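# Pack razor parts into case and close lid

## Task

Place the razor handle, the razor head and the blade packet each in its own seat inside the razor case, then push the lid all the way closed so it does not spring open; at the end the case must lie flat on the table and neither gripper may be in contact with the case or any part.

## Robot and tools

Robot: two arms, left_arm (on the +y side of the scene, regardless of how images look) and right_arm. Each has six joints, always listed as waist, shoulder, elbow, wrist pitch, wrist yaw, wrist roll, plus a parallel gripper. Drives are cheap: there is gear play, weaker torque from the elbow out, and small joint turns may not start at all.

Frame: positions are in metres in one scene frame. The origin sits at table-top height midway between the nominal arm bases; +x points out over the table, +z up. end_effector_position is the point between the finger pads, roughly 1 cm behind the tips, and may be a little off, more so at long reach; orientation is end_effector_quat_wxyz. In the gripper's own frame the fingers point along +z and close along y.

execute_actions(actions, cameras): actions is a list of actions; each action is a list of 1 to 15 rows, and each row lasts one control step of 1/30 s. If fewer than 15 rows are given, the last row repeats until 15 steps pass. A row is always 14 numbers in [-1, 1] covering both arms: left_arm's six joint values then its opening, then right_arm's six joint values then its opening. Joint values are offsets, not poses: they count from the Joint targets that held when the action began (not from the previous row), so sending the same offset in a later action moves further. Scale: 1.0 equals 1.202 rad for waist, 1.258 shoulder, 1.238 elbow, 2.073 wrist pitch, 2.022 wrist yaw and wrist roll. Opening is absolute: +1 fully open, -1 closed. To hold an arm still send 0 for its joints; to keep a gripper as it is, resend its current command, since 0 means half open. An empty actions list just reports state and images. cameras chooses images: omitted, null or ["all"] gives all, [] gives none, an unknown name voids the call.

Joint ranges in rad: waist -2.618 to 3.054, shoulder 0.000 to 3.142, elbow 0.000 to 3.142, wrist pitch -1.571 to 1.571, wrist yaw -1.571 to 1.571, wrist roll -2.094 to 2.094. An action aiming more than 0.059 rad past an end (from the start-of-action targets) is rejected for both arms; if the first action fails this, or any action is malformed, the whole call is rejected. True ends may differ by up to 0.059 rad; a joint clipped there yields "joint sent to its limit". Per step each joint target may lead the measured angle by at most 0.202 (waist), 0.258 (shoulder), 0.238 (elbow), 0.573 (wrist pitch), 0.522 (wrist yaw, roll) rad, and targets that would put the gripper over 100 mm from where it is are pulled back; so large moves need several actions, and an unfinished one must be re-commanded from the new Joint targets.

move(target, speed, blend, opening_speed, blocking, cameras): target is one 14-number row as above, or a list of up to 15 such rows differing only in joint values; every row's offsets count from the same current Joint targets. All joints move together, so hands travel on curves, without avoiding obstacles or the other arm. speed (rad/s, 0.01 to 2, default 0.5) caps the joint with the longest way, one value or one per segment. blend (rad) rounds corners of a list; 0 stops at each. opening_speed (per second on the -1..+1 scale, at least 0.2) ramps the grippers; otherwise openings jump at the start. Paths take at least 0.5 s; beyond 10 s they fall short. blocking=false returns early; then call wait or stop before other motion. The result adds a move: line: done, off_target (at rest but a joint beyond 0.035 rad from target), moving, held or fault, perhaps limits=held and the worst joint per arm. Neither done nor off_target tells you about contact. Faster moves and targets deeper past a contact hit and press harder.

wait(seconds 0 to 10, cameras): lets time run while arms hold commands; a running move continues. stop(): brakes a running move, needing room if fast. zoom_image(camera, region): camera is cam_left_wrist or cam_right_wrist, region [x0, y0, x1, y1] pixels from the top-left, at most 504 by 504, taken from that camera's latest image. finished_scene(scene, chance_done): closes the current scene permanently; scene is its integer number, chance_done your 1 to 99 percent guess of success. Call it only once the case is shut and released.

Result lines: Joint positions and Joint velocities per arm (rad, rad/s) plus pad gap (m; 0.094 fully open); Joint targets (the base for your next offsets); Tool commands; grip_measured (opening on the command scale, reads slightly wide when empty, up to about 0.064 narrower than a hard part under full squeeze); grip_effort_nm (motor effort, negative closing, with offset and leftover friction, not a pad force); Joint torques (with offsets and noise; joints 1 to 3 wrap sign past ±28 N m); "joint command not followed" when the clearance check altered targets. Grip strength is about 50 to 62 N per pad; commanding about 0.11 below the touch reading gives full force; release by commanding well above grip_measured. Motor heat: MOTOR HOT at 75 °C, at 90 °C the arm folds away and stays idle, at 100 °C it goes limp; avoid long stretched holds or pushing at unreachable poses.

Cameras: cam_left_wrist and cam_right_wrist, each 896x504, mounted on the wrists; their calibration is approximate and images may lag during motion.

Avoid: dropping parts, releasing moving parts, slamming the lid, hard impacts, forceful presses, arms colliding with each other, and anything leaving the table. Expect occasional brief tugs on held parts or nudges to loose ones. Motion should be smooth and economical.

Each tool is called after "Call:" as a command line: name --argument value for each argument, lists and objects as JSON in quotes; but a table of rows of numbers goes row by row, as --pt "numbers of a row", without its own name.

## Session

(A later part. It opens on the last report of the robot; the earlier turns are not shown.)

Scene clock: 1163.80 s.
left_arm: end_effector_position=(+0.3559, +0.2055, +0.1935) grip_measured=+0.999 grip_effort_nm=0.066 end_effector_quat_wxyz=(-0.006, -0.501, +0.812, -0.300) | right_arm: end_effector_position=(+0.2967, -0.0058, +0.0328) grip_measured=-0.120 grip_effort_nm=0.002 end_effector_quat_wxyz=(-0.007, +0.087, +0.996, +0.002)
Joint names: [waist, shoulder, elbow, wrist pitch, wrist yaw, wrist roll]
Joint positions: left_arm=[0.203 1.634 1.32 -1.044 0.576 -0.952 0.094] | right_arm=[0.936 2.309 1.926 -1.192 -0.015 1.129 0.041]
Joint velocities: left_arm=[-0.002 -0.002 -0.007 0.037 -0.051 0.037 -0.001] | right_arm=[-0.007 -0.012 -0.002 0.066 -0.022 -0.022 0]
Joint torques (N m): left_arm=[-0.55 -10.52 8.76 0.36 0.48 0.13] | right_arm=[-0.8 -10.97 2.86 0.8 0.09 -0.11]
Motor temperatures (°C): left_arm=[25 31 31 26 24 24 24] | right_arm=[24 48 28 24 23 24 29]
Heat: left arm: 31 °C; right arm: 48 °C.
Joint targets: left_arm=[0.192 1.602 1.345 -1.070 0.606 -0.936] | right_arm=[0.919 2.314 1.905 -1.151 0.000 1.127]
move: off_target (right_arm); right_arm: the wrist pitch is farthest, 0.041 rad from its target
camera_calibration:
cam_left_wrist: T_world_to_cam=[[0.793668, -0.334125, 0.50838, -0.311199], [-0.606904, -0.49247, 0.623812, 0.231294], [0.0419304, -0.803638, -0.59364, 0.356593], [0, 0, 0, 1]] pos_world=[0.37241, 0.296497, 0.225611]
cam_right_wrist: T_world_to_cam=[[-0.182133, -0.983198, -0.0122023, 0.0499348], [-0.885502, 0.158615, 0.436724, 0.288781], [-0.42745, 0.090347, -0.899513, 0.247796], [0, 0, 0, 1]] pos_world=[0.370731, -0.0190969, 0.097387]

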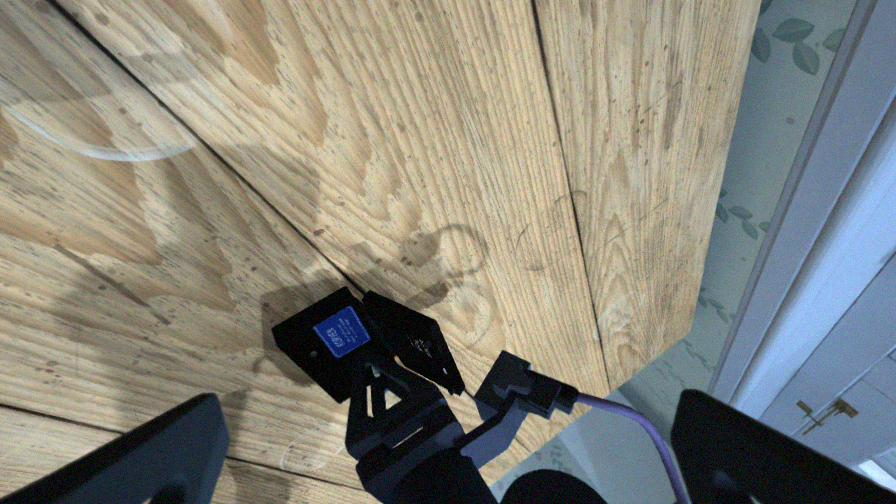

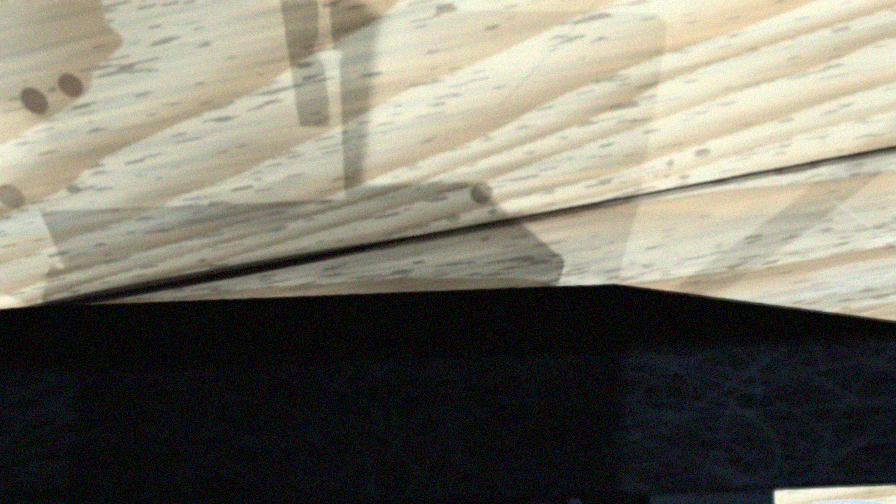

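Call:
move --target '[0,0,0,0,0,0,1,0,0,0,0,0,0,-0.06]' --opening_speed 0.2 --cameras '[]'

Call:
move --target '[0,0,0,0,0,0,1,0,0,0.09,-0.072,0,0,-0.06]' --speed 0.1

Call:
zoom_image --camera "cam_left_wrist" --region '[240, 270, 440, 430]'

Scene clock: 1173.67 s.
left_arm: end_effector_position=(+0.3559, +0.2055, +0.1935) grip_measured=+0.999 grip_effort_nm=0.066 end_effector_quat_wxyz=(-0.006, -0.501, +0.812, -0.300) | right_arm: end_effector_position=(+0.2973, -0.0060, +0.0313) grip_measured=-0.062 grip_effort_nm=0.125 end_effector_quat_wxyz=(-0.007, +0.087, +0.996, +0.003)
Joint names: [waist, shoulder, elbow, wrist pitch, wrist yaw, wrist roll]
Joint positions: left_arm=[0.203 1.634 1.32 -1.044 0.576 -0.952 0.094] | right_arm=[0.935 2.309 1.92 -1.184 -0.015 1.129 0.044]
Joint velocities: left_arm=[0.022 -0.022 -0.002 -0.022 0.066 0.007 -0.001] | right_arm=[-0.017 -0.012 0.012 0.051 -0.007 -0.051 -0.001]
Joint torques (N m): left_arm=[-0.42 -10.51 8.77 0.39 0.52 0.14] | right_arm=[-0.76 -11.15 3.41 0.74 0.08 -0.11]
Motor temperatures (°C): left_arm=[25 31 31 26 24 24 24] | right_arm=[24 49 28 24 23 24 28]
Heat: left arm: 31 °C; right arm: 49 °C.
Joint targets: left_arm=[0.192 1.602 1.345 -1.070 0.606 -0.936] | right_arm=[0.919 2.314 1.905 -1.151 0.000 1.127]
move: done
No camera images: "cameras" was empty.

Scene clock: 1175.70 s.
left_arm: end_effector_position=(+0.3559, +0.2055, +0.1935) grip_measured=+0.999 grip_effort_nm=0.071 end_effector_quat_wxyz=(-0.006, -0.501, +0.812, -0.300) | right_arm: end_effector_position=(+0.2930, -0.0122, +0.0445) grip_measured=-0.062 grip_effort_nm=0.115 end_effector_quat_wxyz=(-0.016, +0.088, +0.996, -0.013)
Joint names: [waist, shoulder, elbow, wrist pitch, wrist yaw, wrist roll]
Joint positions: left_arm=[0.203 1.634 1.32 -1.044 0.576 -0.952 0.094] | right_arm=[0.935 2.309 1.972 -1.273 -0.015 1.129 0.044]
Joint velocities: left_arm=[-0.012 -0.007 0.002 -0.066 0.022 -0.066 0.002] | right_arm=[-0.007 0.002 -0.002 -0.007 0.007 -0.022 0]
Joint torques (N m): left_arm=[-0.51 -10.63 8.83 0.39 0.52 0.11] | right_arm=[-0.76 -10.99 8.73 0.11 0.09 -0.11]
Motor temperatures (°C): left_arm=[25 31 31 26 24 24 24] | right_arm=[24 48 28 24 23 24 28]
Heat: left arm: 31 °C; right arm: 48 °C.
Joint targets: left_arm=[0.192 1.602 1.345 -1.070 0.606 -0.936] | right_arm=[0.919 2.314 2.016 -1.300 0.000 1.127]
move: off_target (right_arm); right_arm: the elbow is farthest, 0.045 rad from its target
camera_calibration:
cam_left_wrist: T_world_to_cam=[[0.793668, -0.334125, 0.50838, -0.311199], [-0.606904, -0.49247, 0.623812, 0.231294], [0.0419304, -0.803638, -0.59364, 0.356593], [0, 0, 0, 1]] pos_world=[0.37241, 0.296497, 0.225611]
cam_right_wrist: T_world_to_cam=[[-0.183563, -0.982808, 0.0198278, 0.0420961], [-0.876203, 0.172729, 0.449926, 0.278254], [-0.445615, 0.0652167, -0.892846, 0.262048], [0, 0, 0, 1]] pos_world=[0.368306, -0.0237801, 0.10794]

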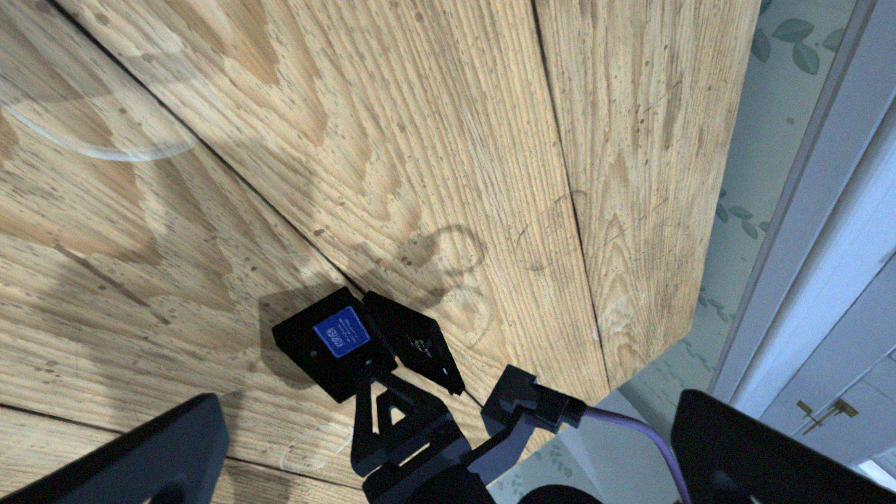

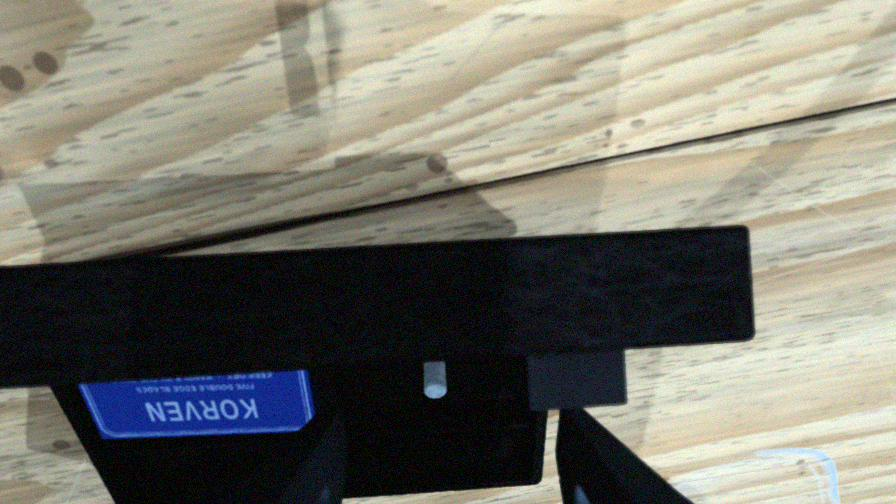

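Scaled by 2.520 from the camera's 896x504 image, which has a finer 1280x720 frame.

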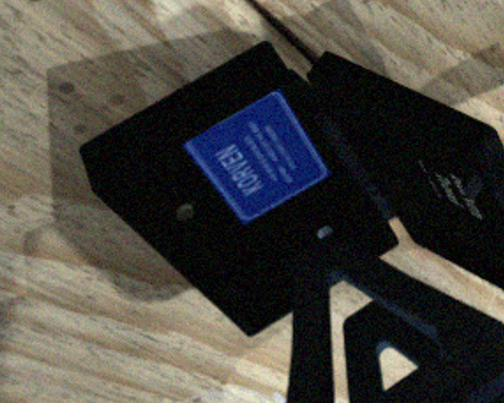

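Call:
move --target '[0,0,0,0,0,0,1,0,0,0.15,-0.11,0,0,-0.06]' --speed 0.25

Call:
zoom_image --camera "cam_right_wrist" --region '[60, 130, 520, 400]'

Call:
zoom_image --camera "cam_left_wrist" --region '[260, 270, 420, 410]'

Scene clock: 1184.10 s.
left_arm: end_effector_position=(+0.3559, +0.2055, +0.1935) grip_measured=+0.999 grip_effort_nm=0.066 end_effector_quat_wxyz=(-0.006, -0.501, +0.812, -0.300) | right_arm: end_effector_position=(+0.2869, -0.0207, +0.0923) grip_measured=-0.062 grip_effort_nm=0.110 end_effector_quat_wxyz=(-0.027, +0.088, +0.995, -0.032)
Joint names: [waist, shoulder, elbow, wrist pitch, wrist yaw, wrist roll]
Joint positions: left_arm=[0.203 1.634 1.32 -1.044 0.576 -0.952 0.094] | right_arm=[0.935 2.309 2.159 -1.503 -0.015 1.129 0.044]
Joint velocities: left_arm=[-0.007 -0.002 -0.012 -0.051 0.037 -0.037 0.001] | right_arm=[0.007 -0.012 0.007 0.051 -0.022 0.007 -0.002]
Joint torques (N m): left_arm=[-0.49 -10.55 8.81 0.4 0.5 0.12] | right_arm=[-0.7 -10.85 8.44 0 0.1 -0.1]
Motor temperatures (°C): left_arm=[25 31 31 26 24 24 24] | right_arm=[24 48 30 24 23 24 28]
Heat: left arm: 31 °C; right arm: 48 °C.
Joint targets: left_arm=[0.192 1.602 1.345 -1.070 0.606 -0.936] | right_arm=[0.919 2.314 2.202 -1.528 0.000 1.127]
move: off_target (right_arm); right_arm: the elbow is farthest, 0.043 rad from its target
camera_calibration:
cam_left_wrist: T_world_to_cam=[[0.793668, -0.334125, 0.50838, -0.311199], [-0.606904, -0.49247, 0.623812, 0.231294], [0.0419304, -0.803638, -0.59364, 0.356593], [0, 0, 0, 1]] pos_world=[0.37241, 0.296497, 0.225611]
cam_right_wrist: T_world_to_cam=[[-0.182586, -0.981431, 0.0587836, 0.0277618], [-0.864825, 0.188758, 0.46524, 0.248557], [-0.467697, 0.0341087, -0.883231, 0.307367], [0, 0, 0, 1]] pos_world=[0.363781, -0.0301548, 0.154205]

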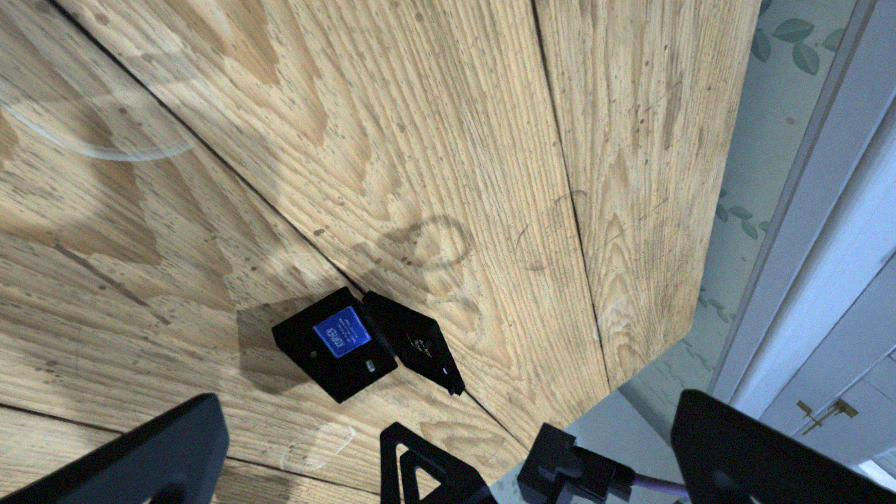

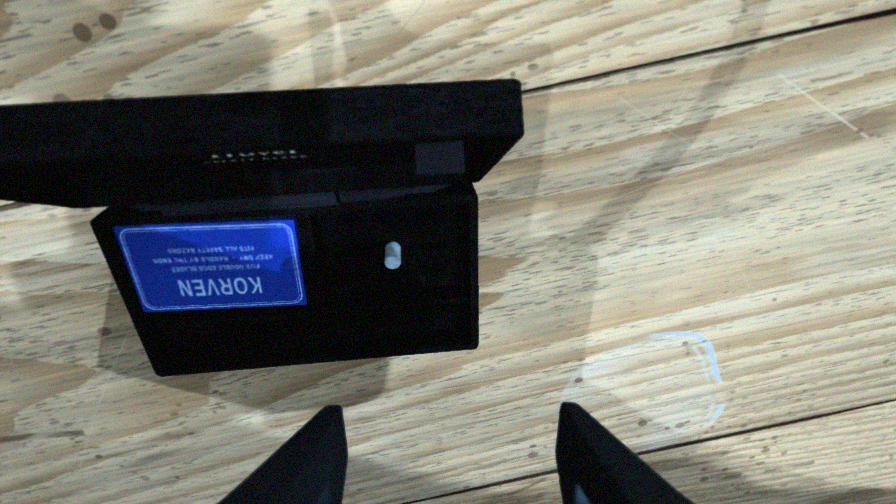

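Scaled by 1.096 from the camera's 896x504 image, which has a finer 1280x720 frame.

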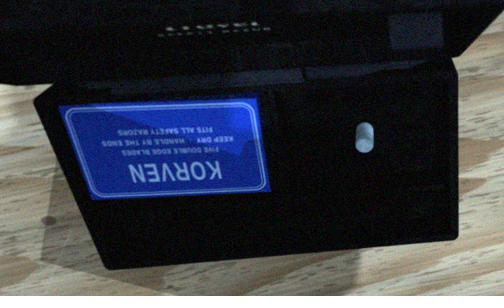

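Scaled by 3.150 from the camera's 896x504 image, which has a finer 1280x720 frame.

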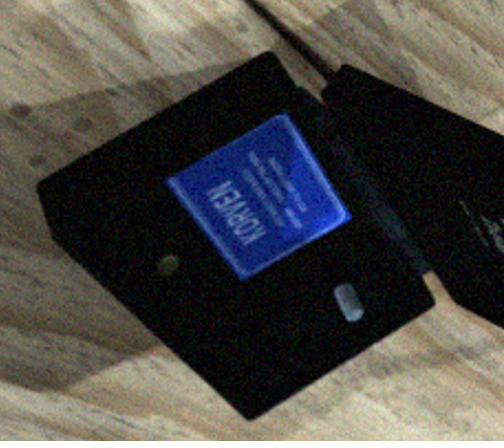

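Call:
move --target '[0,0,0,0,0,0,1,0.0566,0.158,0.192,0.0376,0,0,-1]' --speed 0.25

Scene clock: 1207.30 s.
left_arm: end_effector_position=(+0.3559, +0.2055, +0.1935) grip_measured=+0.999 grip_effort_nm=0.061 end_effector_quat_wxyz=(-0.006, -0.501, +0.812, -0.300) | right_arm: end_effector_position=(+0.2953, +0.0315, +0.0645) grip_measured=-0.986 grip_effort_nm=-0.740 end_effector_quat_wxyz=(-0.012, +0.063, +0.998, -0.005)
Joint names: [waist, shoulder, elbow, wrist pitch, wrist yaw, wrist roll]
Joint positions: left_arm=[0.203 1.634 1.32 -1.044 0.576 -0.952 0.094] | right_arm=[0.984 2.502 2.395 -1.485 -0.015 1.129 0.001]
Joint velocities: left_arm=[0.007 -0.002 0.002 -0.154 0.037 -0.022 -0.001] | right_arm=[-0.017 -0.002 -0.022 -0.007 0.022 -0.007 0]
Joint torques (N m): left_arm=[-0.46 -10.45 8.68 0.4 0.52 0.1] | right_arm=[0.55 -11.71 8.77 0.72 0.09 -0.11]
Motor temperatures (°C): left_arm=[25 31 31 26 24 24 24] | right_arm=[24 47 29 24 23 24 27]
Heat: left arm: 31 °C; right arm: 47 °C.
Joint targets: left_arm=[0.192 1.602 1.345 -1.070 0.606 -0.936] | right_arm=[0.987 2.513 2.439 -1.450 0.000 1.127]
move: off_target (right_arm); right_arm: the elbow is farthest, 0.044 rad from its target
camera_calibration:
cam_left_wrist: T_world_to_cam=[[0.793668, -0.334125, 0.50838, -0.311199], [-0.606904, -0.49247, 0.623812, 0.231294], [0.0419304, -0.803638, -0.59364, 0.356593], [0, 0, 0, 1]] pos_world=[0.37241, 0.296497, 0.225611]
cam_right_wrist: T_world_to_cam=[[-0.135232, -0.990809, 0.00311699, 0.0721104], [-0.888046, 0.1226, 0.443106, 0.26927], [-0.439416, 0.057154, -0.896464, 0.27676], [0, 0, 0, 1]] pos_world=[0.370488, 0.0226173, 0.128565]

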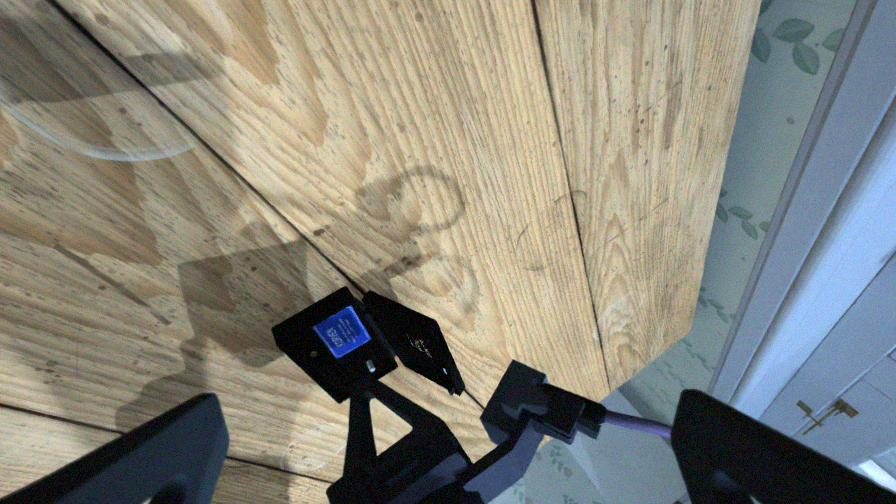

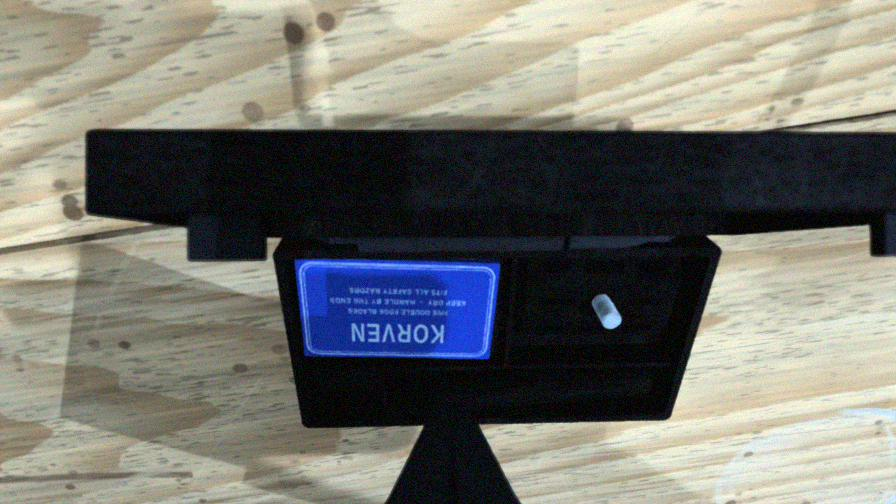

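Call:
zoom_image --camera "cam_right_wrist" --region '[270, 220, 730, 440]'

Scaled by 1.096 from the camera's 896x504 image, which has a finer 1280x720 frame.

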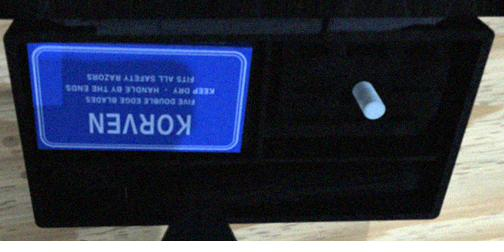

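Call:
move --pt "0 0 0 0 -0.3 0 -0.6 0 -0.336 -0.3465 0.14 0 0 -1" --pt "0 0 0 0 -0.3 0 -0.6 -0.157 -0.104 0.017 0.063 0 0 -1" --pt "0 0 0 0 -0.3 0 -0.6 -0.157 -0.221 -0.427 0.312 0 0 -1" --speed 0.5

Scene clock: 1245.13 s.
left_arm: end_effector_position=(+0.3417, +0.2977, +0.1654) grip_measured=-0.599 grip_effort_nm=-0.076 end_effector_quat_wxyz=(+0.095, -0.548, +0.830, -0.048) | right_arm: end_effector_position=(+0.4020, +0.0120, +0.0483) grip_measured=-0.986 grip_effort_nm=-0.745 end_effector_quat_wxyz=(+0.086, +0.161, +0.973, +0.140)
Joint names: [waist, shoulder, elbow, wrist pitch, wrist yaw, wrist roll]
Joint positions: left_arm=[0.203 1.634 1.32 -1.044 0.022 -0.952 0.019] | right_arm=[0.792 2.301 1.921 -0.86 -0.015 1.141 0.001]
Joint velocities: left_arm=[0.002 -0.007 -0.022 0.037 0.051 0.037 -0.001] | right_arm=[-0.002 0.017 -0.002 -0.022 -0.037 -0.037 0]
Joint torques (N m): left_arm=[-0.51 -10.52 8.79 0.41 -0.22 0.12] | right_arm=[0.1 -17.39 4.34 1.58 0.08 -0.11]
Motor temperatures (°C): left_arm=[25 31 31 26 24 24 24] | right_arm=[24 51 30 24 23 24 28]
Heat: left arm: 31 °C; right arm: 51 °C.
Joint targets: left_arm=[0.192 1.602 1.345 -1.070 0.000 -0.936] | right_arm=[0.798 2.235 1.911 -0.803 0.000 1.127]
move: off_target (right_arm); right_arm: the shoulder is farthest, 0.066 rad from its target
camera_calibration:
cam_left_wrist: T_world_to_cam=[[0.881982, -0.426049, 0.201471, -0.206871], [-0.470749, -0.81678, 0.333565, 0.383607], [0.0224428, -0.389041, -0.920947, 0.351999], [0, 0, 0, 1]] pos_world=[0.355139, 0.362127, 0.237893]
cam_right_wrist: T_world_to_cam=[[-0.295565, -0.903294, -0.310969, 0.145859], [-0.934487, 0.205759, 0.290513, 0.398608], [-0.198434, 0.376462, -0.904931, 0.209931], [0, 0, 0, 1]] pos_world=[0.457262, -0.0292947, 0.119529]

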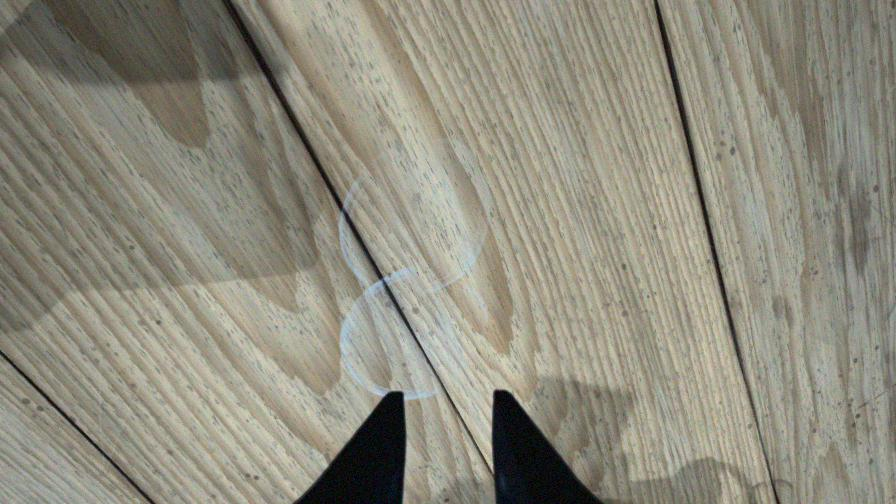

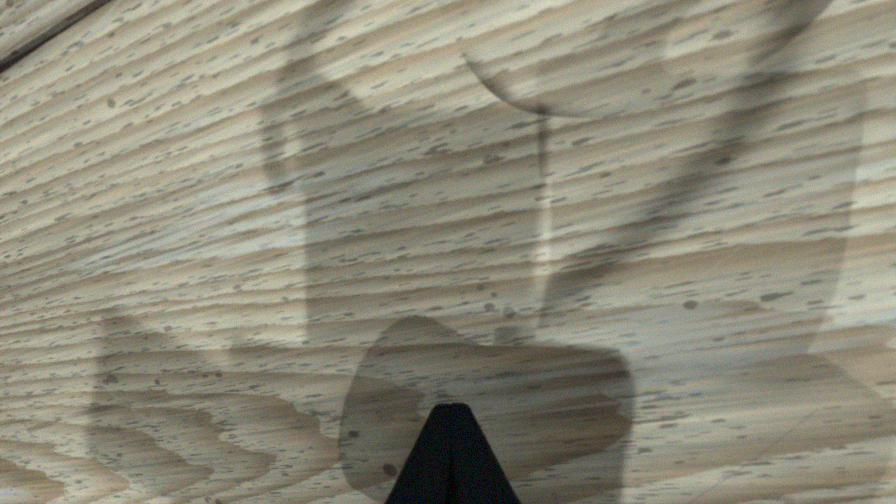

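Call:
move --pt "0 0 0 0 0 0 -0.6 0.0998 -0.127 -0.1745 0.0376 0 0 -1" --pt "0 0 0 0 0 0 -0.6 0.1364 -0.167 -0.2286 0.0603 0 0 -1" --speed 0.2 --blend 0.03

Scene clock: 1252.23 s.
left_arm: end_effector_position=(+0.3417, +0.2977, +0.1654) grip_measured=-0.599 grip_effort_nm=-0.071 end_effector_quat_wxyz=(+0.095, -0.548, +0.830, -0.048) | right_arm: end_effector_position=(+0.3108, +0.0385, +0.0719) grip_measured=-0.986 grip_effort_nm=-0.745 end_effector_quat_wxyz=(+0.089, +0.076, +0.978, +0.173)
Joint names: [waist, shoulder, elbow, wrist pitch, wrist yaw, wrist roll]
Joint positions: left_arm=[0.203 1.634 1.32 -1.044 0.022 -0.952 0.019] | right_arm=[0.965 2.082 1.641 -0.739 -0.014 1.141 0.001]
Joint velocities: left_arm=[-0.002 0.007 -0.037 -0.081 -0.037 0.022 0] | right_arm=[-0.012 -0.007 -0.002 -0.037 0.051 0.007 0]
Joint torques (N m): left_arm=[-0.46 -10.37 8.81 0.44 -0.22 0.13] | right_arm=[0.27 -14.98 4.25 1.72 0.07 -0.11]
Motor temperatures (°C): left_arm=[25 31 31 26 24 24 24] | right_arm=[24 54 29 25 23 24 28]
Heat: left arm: 31 °C; right arm: 54 °C.
Joint targets: left_arm=[0.192 1.602 1.345 -1.070 0.000 -0.936] | right_arm=[0.962 2.025 1.628 -0.678 0.000 1.127]
move: off_target (right_arm); right_arm: the wrist pitch is farthest, 0.061 rad from its target
camera_calibration:
cam_left_wrist: T_world_to_cam=[[0.881982, -0.426049, 0.201471, -0.206871], [-0.470749, -0.81678, 0.333565, 0.383607], [0.0224428, -0.389041, -0.920947, 0.351999], [0, 0, 0, 1]] pos_world=[0.355139, 0.362127, 0.237893]
cam_right_wrist: T_world_to_cam=[[-0.124312, -0.924182, -0.361156, 0.101311], [-0.965386, 0.0285405, 0.259258, 0.319762], [-0.229294, 0.380884, -0.895741, 0.211994], [0, 0, 0, 1]] pos_world=[0.369897, 0.00375852, 0.14358]

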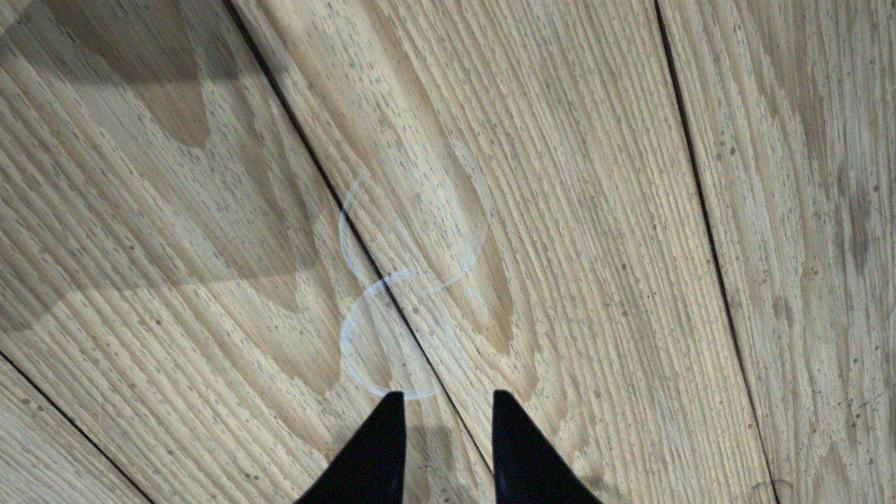

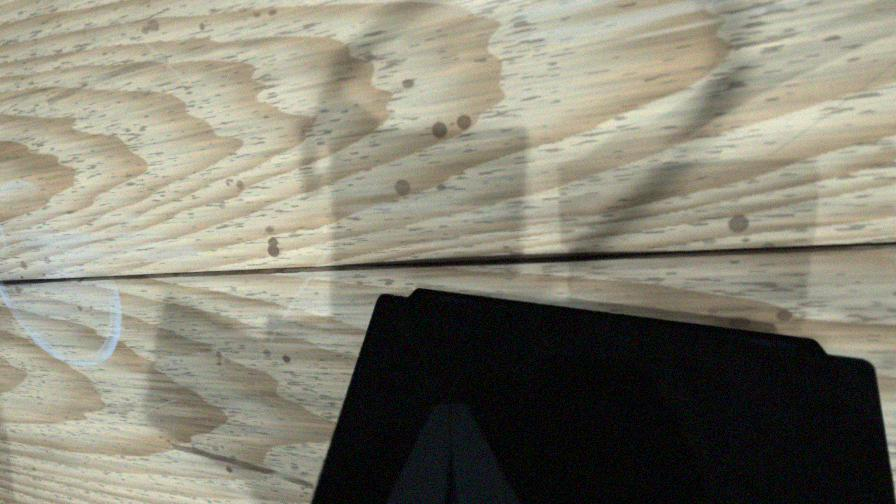

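Call:
move --target '[0,0,0,0,0,0,-0.6,0.048,-0.053,-0.082,0.017,0,0,-1]' --speed 0.15

Scene clock: 1260.57 s.
left_arm: end_effector_position=(+0.3417, +0.2977, +0.1654) grip_measured=-0.599 grip_effort_nm=-0.071 end_effector_quat_wxyz=(+0.095, -0.548, +0.830, -0.048) | right_arm: end_effector_position=(+0.2812, +0.0358, +0.0707) grip_measured=-0.986 grip_effort_nm=-0.745 end_effector_quat_wxyz=(+0.084, +0.051, +0.980, +0.174)
Joint names: [waist, shoulder, elbow, wrist pitch, wrist yaw, wrist roll]
Joint positions: left_arm=[0.203 1.634 1.32 -1.044 0.022 -0.952 0.019] | right_arm=[1.014 2.016 1.538 -0.704 -0.014 1.141 0.001]
Joint velocities: left_arm=[-0.002 0.002 -0.002 -0.022 0.007 0.081 0] | right_arm=[0.007 0.007 -0.007 -0.022 0.037 -0.037 0]
Joint torques (N m): left_arm=[-0.5 -10.51 8.9 0.41 -0.18 0.12] | right_arm=[0.55 -14.35 4.29 1.7 0.06 -0.11]
Motor temperatures (°C): left_arm=[25 31 31 26 24 24 24] | right_arm=[24 53 29 26 23 24 28]
Heat: left arm: 31 °C; right arm: 53 °C.
Joint targets: left_arm=[0.192 1.602 1.345 -1.070 0.000 -0.936] | right_arm=[1.020 1.958 1.526 -0.643 0.000 1.127]
move: off_target (right_arm); right_arm: the wrist pitch is farthest, 0.061 rad from its target
camera_calibration:
cam_left_wrist: T_world_to_cam=[[0.881982, -0.426049, 0.201471, -0.206871], [-0.470749, -0.81678, 0.333565, 0.383607], [0.0224428, -0.389041, -0.920947, 0.351999], [0, 0, 0, 1]] pos_world=[0.355139, 0.362127, 0.237893]
cam_right_wrist: T_world_to_cam=[[-0.079098, -0.929644, -0.359869, 0.0821649], [-0.96542, -0.018521, 0.260041, 0.293211], [-0.248411, 0.367993, -0.896032, 0.21099], [0, 0, 0, 1]] pos_world=[0.341983, 0.00417185, 0.142375]

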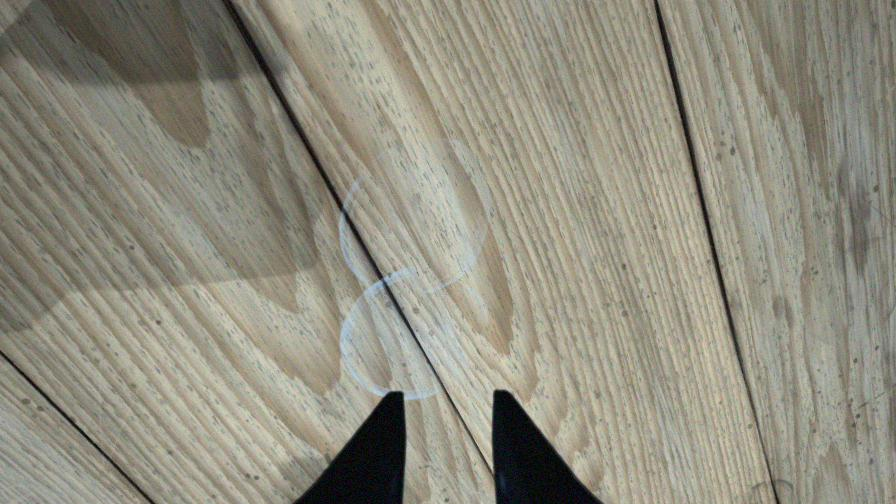

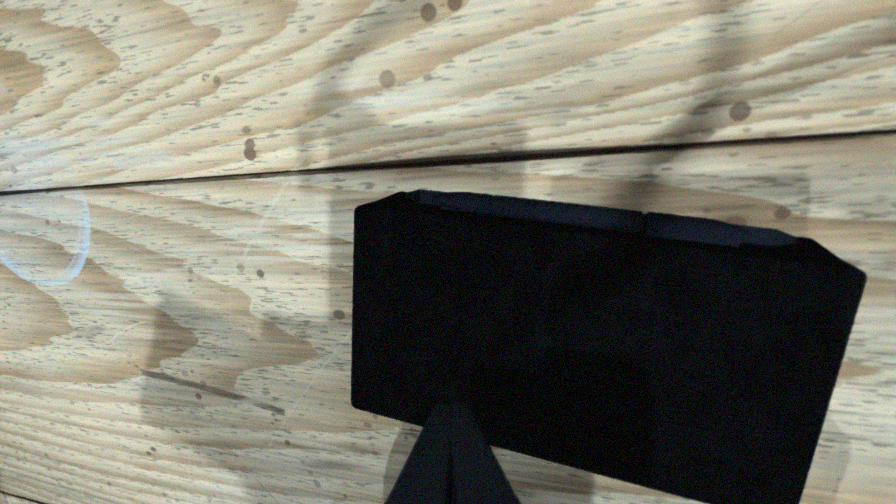

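Call:
move --target '[0,0,0,0,0,0,-0.6,0.03,-0.036,-0.055,0.012,0,0,-1]' --speed 0.12

Scene clock: 1269.97 s.
left_arm: end_effector_position=(+0.3417, +0.2977, +0.1654) grip_measured=-0.599 grip_effort_nm=-0.071 end_effector_quat_wxyz=(+0.095, -0.548, +0.830, -0.048) | right_arm: end_effector_position=(+0.2616, +0.0335, +0.0714) grip_measured=-0.986 grip_effort_nm=-0.745 end_effector_quat_wxyz=(+0.082, +0.035, +0.980, +0.178)
Joint names: [waist, shoulder, elbow, wrist pitch, wrist yaw, wrist roll]
Joint positions: left_arm=[0.203 1.634 1.32 -1.044 0.022 -0.952 0.019] | right_arm=[1.048 1.968 1.47 -0.679 -0.014 1.141 0.001]
Joint velocities: left_arm=[-0.017 0.007 -0.002 -0.066 -0.007 -0.007 -0.001] | right_arm=[0.002 -0.002 -0.002 -0.037 -0.007 -0.007 -0.001]
Joint torques (N m): left_arm=[-0.54 -10.47 8.91 0.45 -0.17 0.13] | right_arm=[0.54 -13.78 4.23 1.7 0.06 -0.11]
Motor temperatures (°C): left_arm=[25 31 31 26 24 24 24] | right_arm=[24 52 29 27 23 24 28]
Heat: left arm: 31 °C; right arm: 52 °C.
Joint targets: left_arm=[0.192 1.602 1.345 -1.070 0.000 -0.936] | right_arm=[1.056 1.913 1.458 -0.618 0.000 1.127]
move: off_target (right_arm); right_arm: the wrist pitch is farthest, 0.061 rad from its target
camera_calibration:
cam_left_wrist: T_world_to_cam=[[0.881982, -0.426049, 0.201471, -0.206871], [-0.470749, -0.81678, 0.333565, 0.383607], [0.0224428, -0.389041, -0.920947, 0.351999], [0, 0, 0, 1]] pos_world=[0.355139, 0.362127, 0.237893]
cam_right_wrist: T_world_to_cam=[[-0.046882, -0.930325, -0.363726, 0.0705562], [-0.96482, -0.0521281, 0.25769, 0.275283], [-0.258696, 0.363012, -0.895153, 0.210421], [0, 0, 0, 1]] pos_world=[0.323342, 0.00360497, 0.143084]

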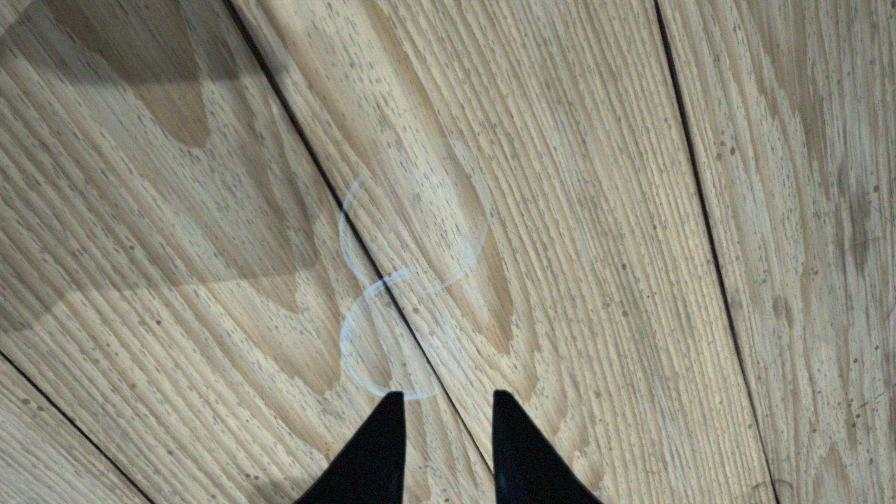

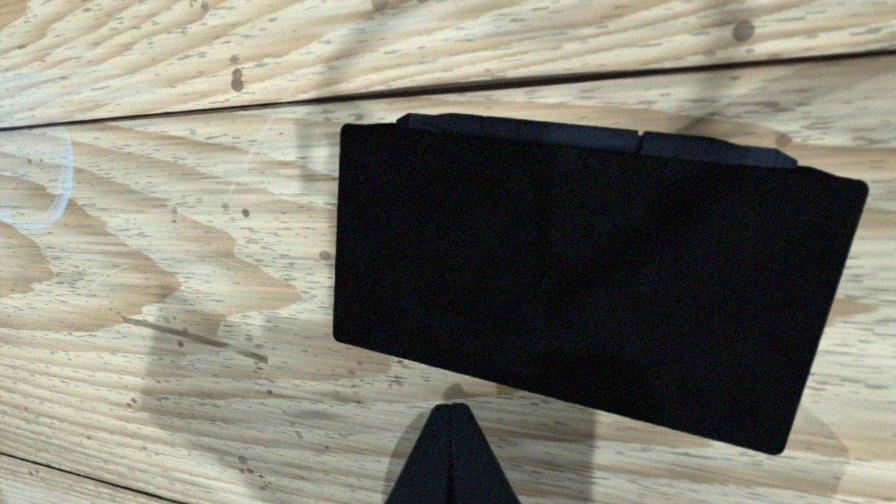

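Call:
move --target '[0,0,0,0,0,0,-0.6,-0.0266,0.352,0.599,-0.377,0,0,-1]' --speed 0.4

Scene clock: 1286.97 s.
left_arm: end_effector_position=(+0.3417, +0.2977, +0.1654) grip_measured=-0.599 grip_effort_nm=-0.076 end_effector_quat_wxyz=(+0.095, -0.548, +0.830, -0.048) | right_arm: end_effector_position=(+0.2649, +0.0291, +0.0751) grip_measured=-0.986 grip_effort_nm=-0.740 end_effector_quat_wxyz=(-0.003, +0.042, +0.999, +0.008)
Joint names: [waist, shoulder, elbow, wrist pitch, wrist yaw, wrist roll]
Joint positions: left_arm=[0.203 1.634 1.32 -1.044 0.022 -0.952 0.019] | right_arm=[1.037 2.344 2.154 -1.37 -0.014 1.141 0.001]
Joint velocities: left_arm=[0.017 0.017 0.012 -0.051 -0.051 0.022 -0.001] | right_arm=[-0.002 -0.022 -0.017 0.051 -0.081 0.007 -0.001]
Joint torques (N m): left_arm=[-0.54 -10.58 8.76 0.41 -0.18 0.11] | right_arm=[-0.5 -10.78 8.95 0.17 0.06 -0.1]
Motor temperatures (°C): left_arm=[25 31 31 26 24 24 24] | right_arm=[24 51 29 28 23 24 28]
Heat: left arm: 31 °C; right arm: 51 °C.
Joint targets: left_arm=[0.192 1.602 1.345 -1.070 0.000 -0.936] | right_arm=[1.024 2.356 2.200 -1.400 0.000 1.127]
move: off_target (right_arm); right_arm: the elbow is farthest, 0.045 rad from its target
camera_calibration:
cam_left_wrist: T_world_to_cam=[[0.881982, -0.426049, 0.201471, -0.206871], [-0.470749, -0.81678, 0.333565, 0.383607], [0.0224428, -0.389041, -0.920947, 0.351999], [0, 0, 0, 1]] pos_world=[0.355139, 0.362127, 0.237893]
cam_right_wrist: T_world_to_cam=[[-0.0938912, -0.995259, -0.0253903, 0.0569477], [-0.899919, 0.0739336, 0.429744, 0.243466], [-0.425829, 0.0631984, -0.902594, 0.269653], [0, 0, 0, 1]] pos_world=[0.339273, 0.0216358, 0.140205]

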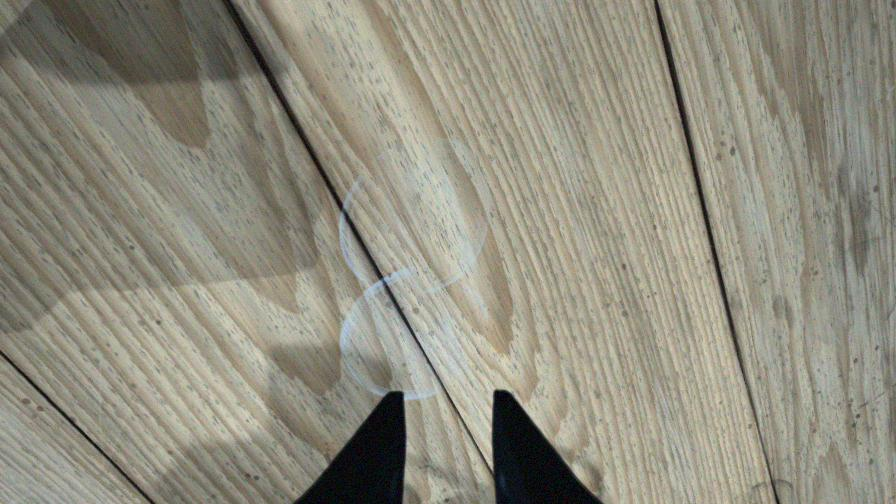

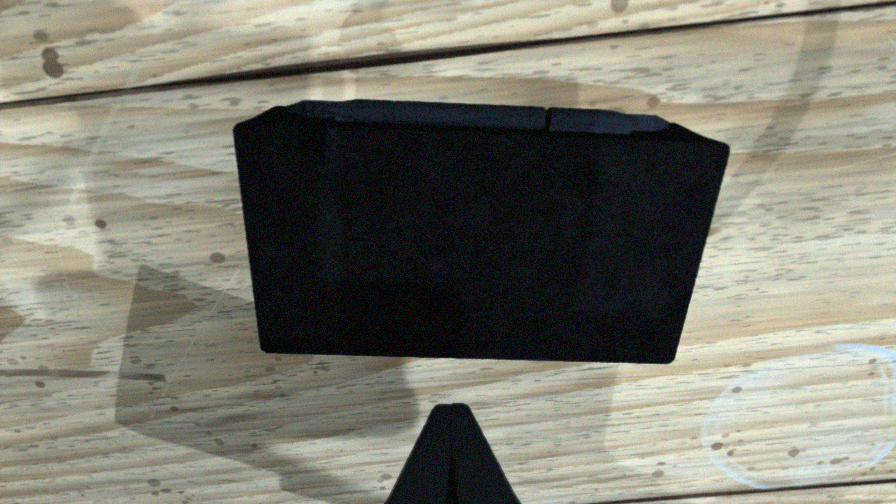

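Call:
move --target '[0,0,0,0,0,0,-0.6,-0.0116,0.011,-0.1115,0.079,0,0,-1]' --speed 0.2

Scene clock: 1299.33 s.
left_arm: end_effector_position=(+0.3417, +0.2977, +0.1654) grip_measured=-0.599 grip_effort_nm=-0.071 end_effector_quat_wxyz=(+0.095, -0.548, +0.830, -0.048) | right_arm: end_effector_position=(+0.2713, +0.0275, +0.0471) grip_measured=-0.986 grip_effort_nm=-0.745 end_effector_quat_wxyz=(-0.004, +0.049, +0.999, +0.006)
Joint names: [waist, shoulder, elbow, wrist pitch, wrist yaw, wrist roll]
Joint positions: left_arm=[0.203 1.634 1.32 -1.044 0.022 -0.952 0.019] | right_arm=[1.024 2.359 2.07 -1.274 -0.014 1.141 0.001]
Joint velocities: left_arm=[-0.007 0.017 -0.017 0.037 -0.007 -0.007 -0.001] | right_arm=[0.012 -0.002 -0.002 -0.022 0.022 -0.022 0.001]
Joint torques (N m): left_arm=[-0.49 -10.56 8.83 0.41 -0.2 0.12] | right_arm=[-0.5 -11.11 4 0.79 0.06 -0.11]
Motor temperatures (°C): left_arm=[25 31 31 26 24 24 24] | right_arm=[24 48 29 26 23 24 28]
Heat: left arm: 31 °C; right arm: 48 °C.
Joint targets: left_arm=[0.192 1.602 1.345 -1.070 0.000 -0.936] | right_arm=[1.010 2.369 2.062 -1.236 0.000 1.127]
move: off_target (right_arm); right_arm: the wrist pitch is farthest, 0.038 rad from its target
camera_calibration:
cam_left_wrist: T_world_to_cam=[[0.881982, -0.426049, 0.201471, -0.206871], [-0.470749, -0.81678, 0.333565, 0.383607], [0.0224428, -0.389041, -0.920947, 0.351999], [0, 0, 0, 1]] pos_world=[0.355139, 0.362127, 0.237893]
cam_right_wrist: T_world_to_cam=[[-0.107676, -0.99396, -0.0211903, 0.0587469], [-0.897813, 0.0880618, 0.431481, 0.260336], [-0.427009, 0.0654852, -0.901873, 0.24743], [0, 0, 0, 1]] pos_world=[0.345713, 0.0192635, 0.112065]

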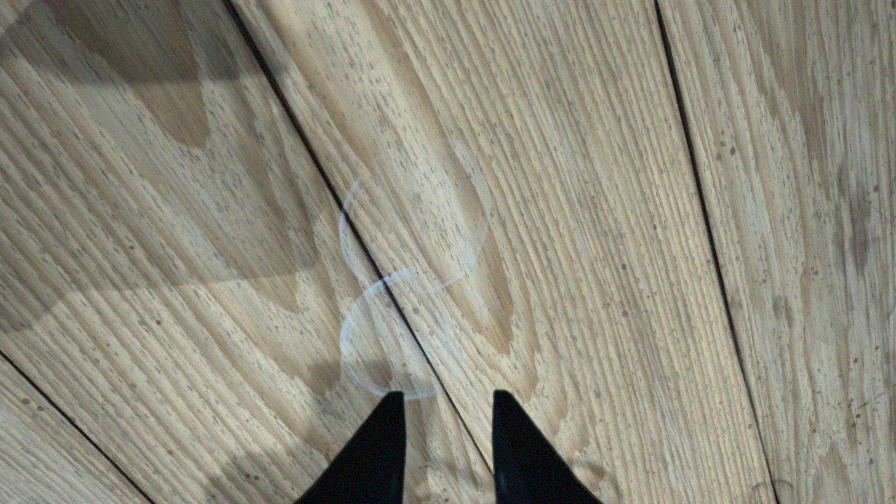

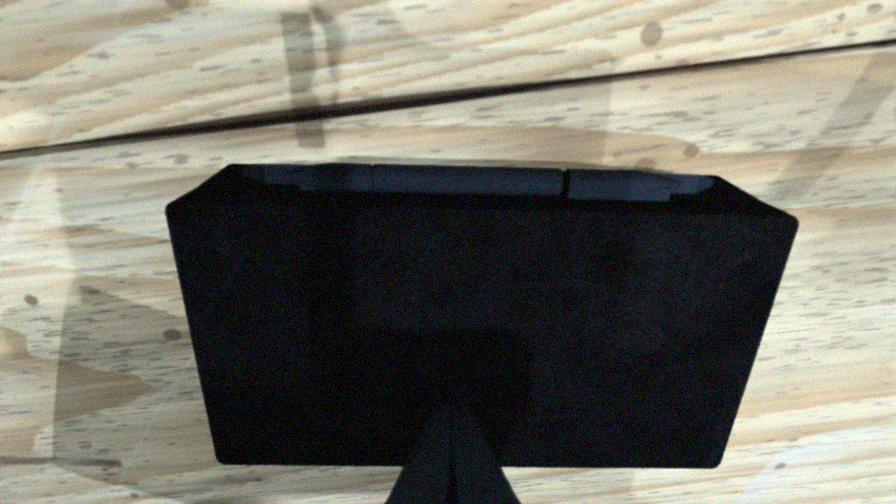

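Call:
move --target '[0,0,0,0,0,0,-0.6,0,0.02,-0.04,0.02,0,0,-1]' --speed 0.1 --cameras '[]'

Call:
move --target '[0,0,0,0,0,0,-0.6,0,0.02,-0.035,0,0,0,-1]' --speed 0.1 --cameras '[]'

Scene clock: 1306.03 s.
left_arm: end_effector_position=(+0.3417, +0.2977, +0.1654) grip_measured=-0.599 grip_effort_nm=-0.076 end_effector_quat_wxyz=(+0.095, -0.548, +0.830, -0.048) | right_arm: end_effector_position=(+0.2709, +0.0268, +0.0401) grip_measured=-0.986 grip_effort_nm=-0.745 end_effector_quat_wxyz=(-0.005, +0.049, +0.999, +0.006)
Joint names: [waist, shoulder, elbow, wrist pitch, wrist yaw, wrist roll]
Joint positions: left_arm=[0.203 1.634 1.32 -1.044 0.022 -0.952 0.019] | right_arm=[1.024 2.359 2.042 -1.248 -0.014 1.141 0.001]
Joint velocities: left_arm=[0.012 0.012 0.002 0.051 -0.095 -0.037 -0.001] | right_arm=[0.002 -0.007 0.012 -0.037 0.037 -0.022 0]
Joint torques (N m): left_arm=[-0.5 -10.59 8.73 0.44 -0.23 0.1] | right_arm=[-0.51 -9.1 2.1 0.95 0.07 -0.11]
Motor temperatures (°C): left_arm=[25 31 31 26 24 24 24] | right_arm=[24 47 29 26 23 24 28]
Heat: left arm: 31 °C; right arm: 47 °C.
Joint targets: left_arm=[0.192 1.602 1.345 -1.070 0.000 -0.936] | right_arm=[1.010 2.395 2.012 -1.194 0.000 1.127]
move: off_target (right_arm); right_arm: the wrist pitch is farthest, 0.054 rad from its target
No camera images: "cameras" was empty.

Scene clock: 1306.77 s.
left_arm: end_effector_position=(+0.3417, +0.2977, +0.1654) grip_measured=-0.599 grip_effort_nm=-0.071 end_effector_quat_wxyz=(+0.095, -0.548, +0.830, -0.048) | right_arm: end_effector_position=(+0.2706, +0.0264, +0.0384) grip_measured=-0.986 grip_effort_nm=-0.740 end_effector_quat_wxyz=(-0.003, +0.049, +0.999, +0.008)
Joint names: [waist, shoulder, elbow, wrist pitch, wrist yaw, wrist roll]
Joint positions: left_arm=[0.203 1.634 1.32 -1.044 0.022 -0.952 0.019] | right_arm=[1.024 2.35 2.019 -1.228 -0.014 1.141 0.001]
Joint velocities: left_arm=[-0.017 0.002 -0.017 -0.125 -0.051 -0.037 0.001] | right_arm=[-0.012 0.007 0.002 0.007 0.022 -0.022 0]
Joint torques (N m): left_arm=[-0.51 -10.52 8.75 0.42 -0.23 0.12] | right_arm=[-0.55 -6.46 0.39 0.8 0.06 -0.12]
Motor temperatures (°C): left_arm=[25 31 31 26 24 24 24] | right_arm=[24 47 29 26 23 24 28]
Heat: left arm: 31 °C; right arm: 47 °C.
Joint targets: left_arm=[0.192 1.602 1.345 -1.070 0.000 -0.936] | right_arm=[1.010 2.420 1.969 -1.194 0.000 1.127]
move: off_target (right_arm); right_arm: the shoulder is farthest, 0.070 rad from its target
No camera images: "cameras" was empty.


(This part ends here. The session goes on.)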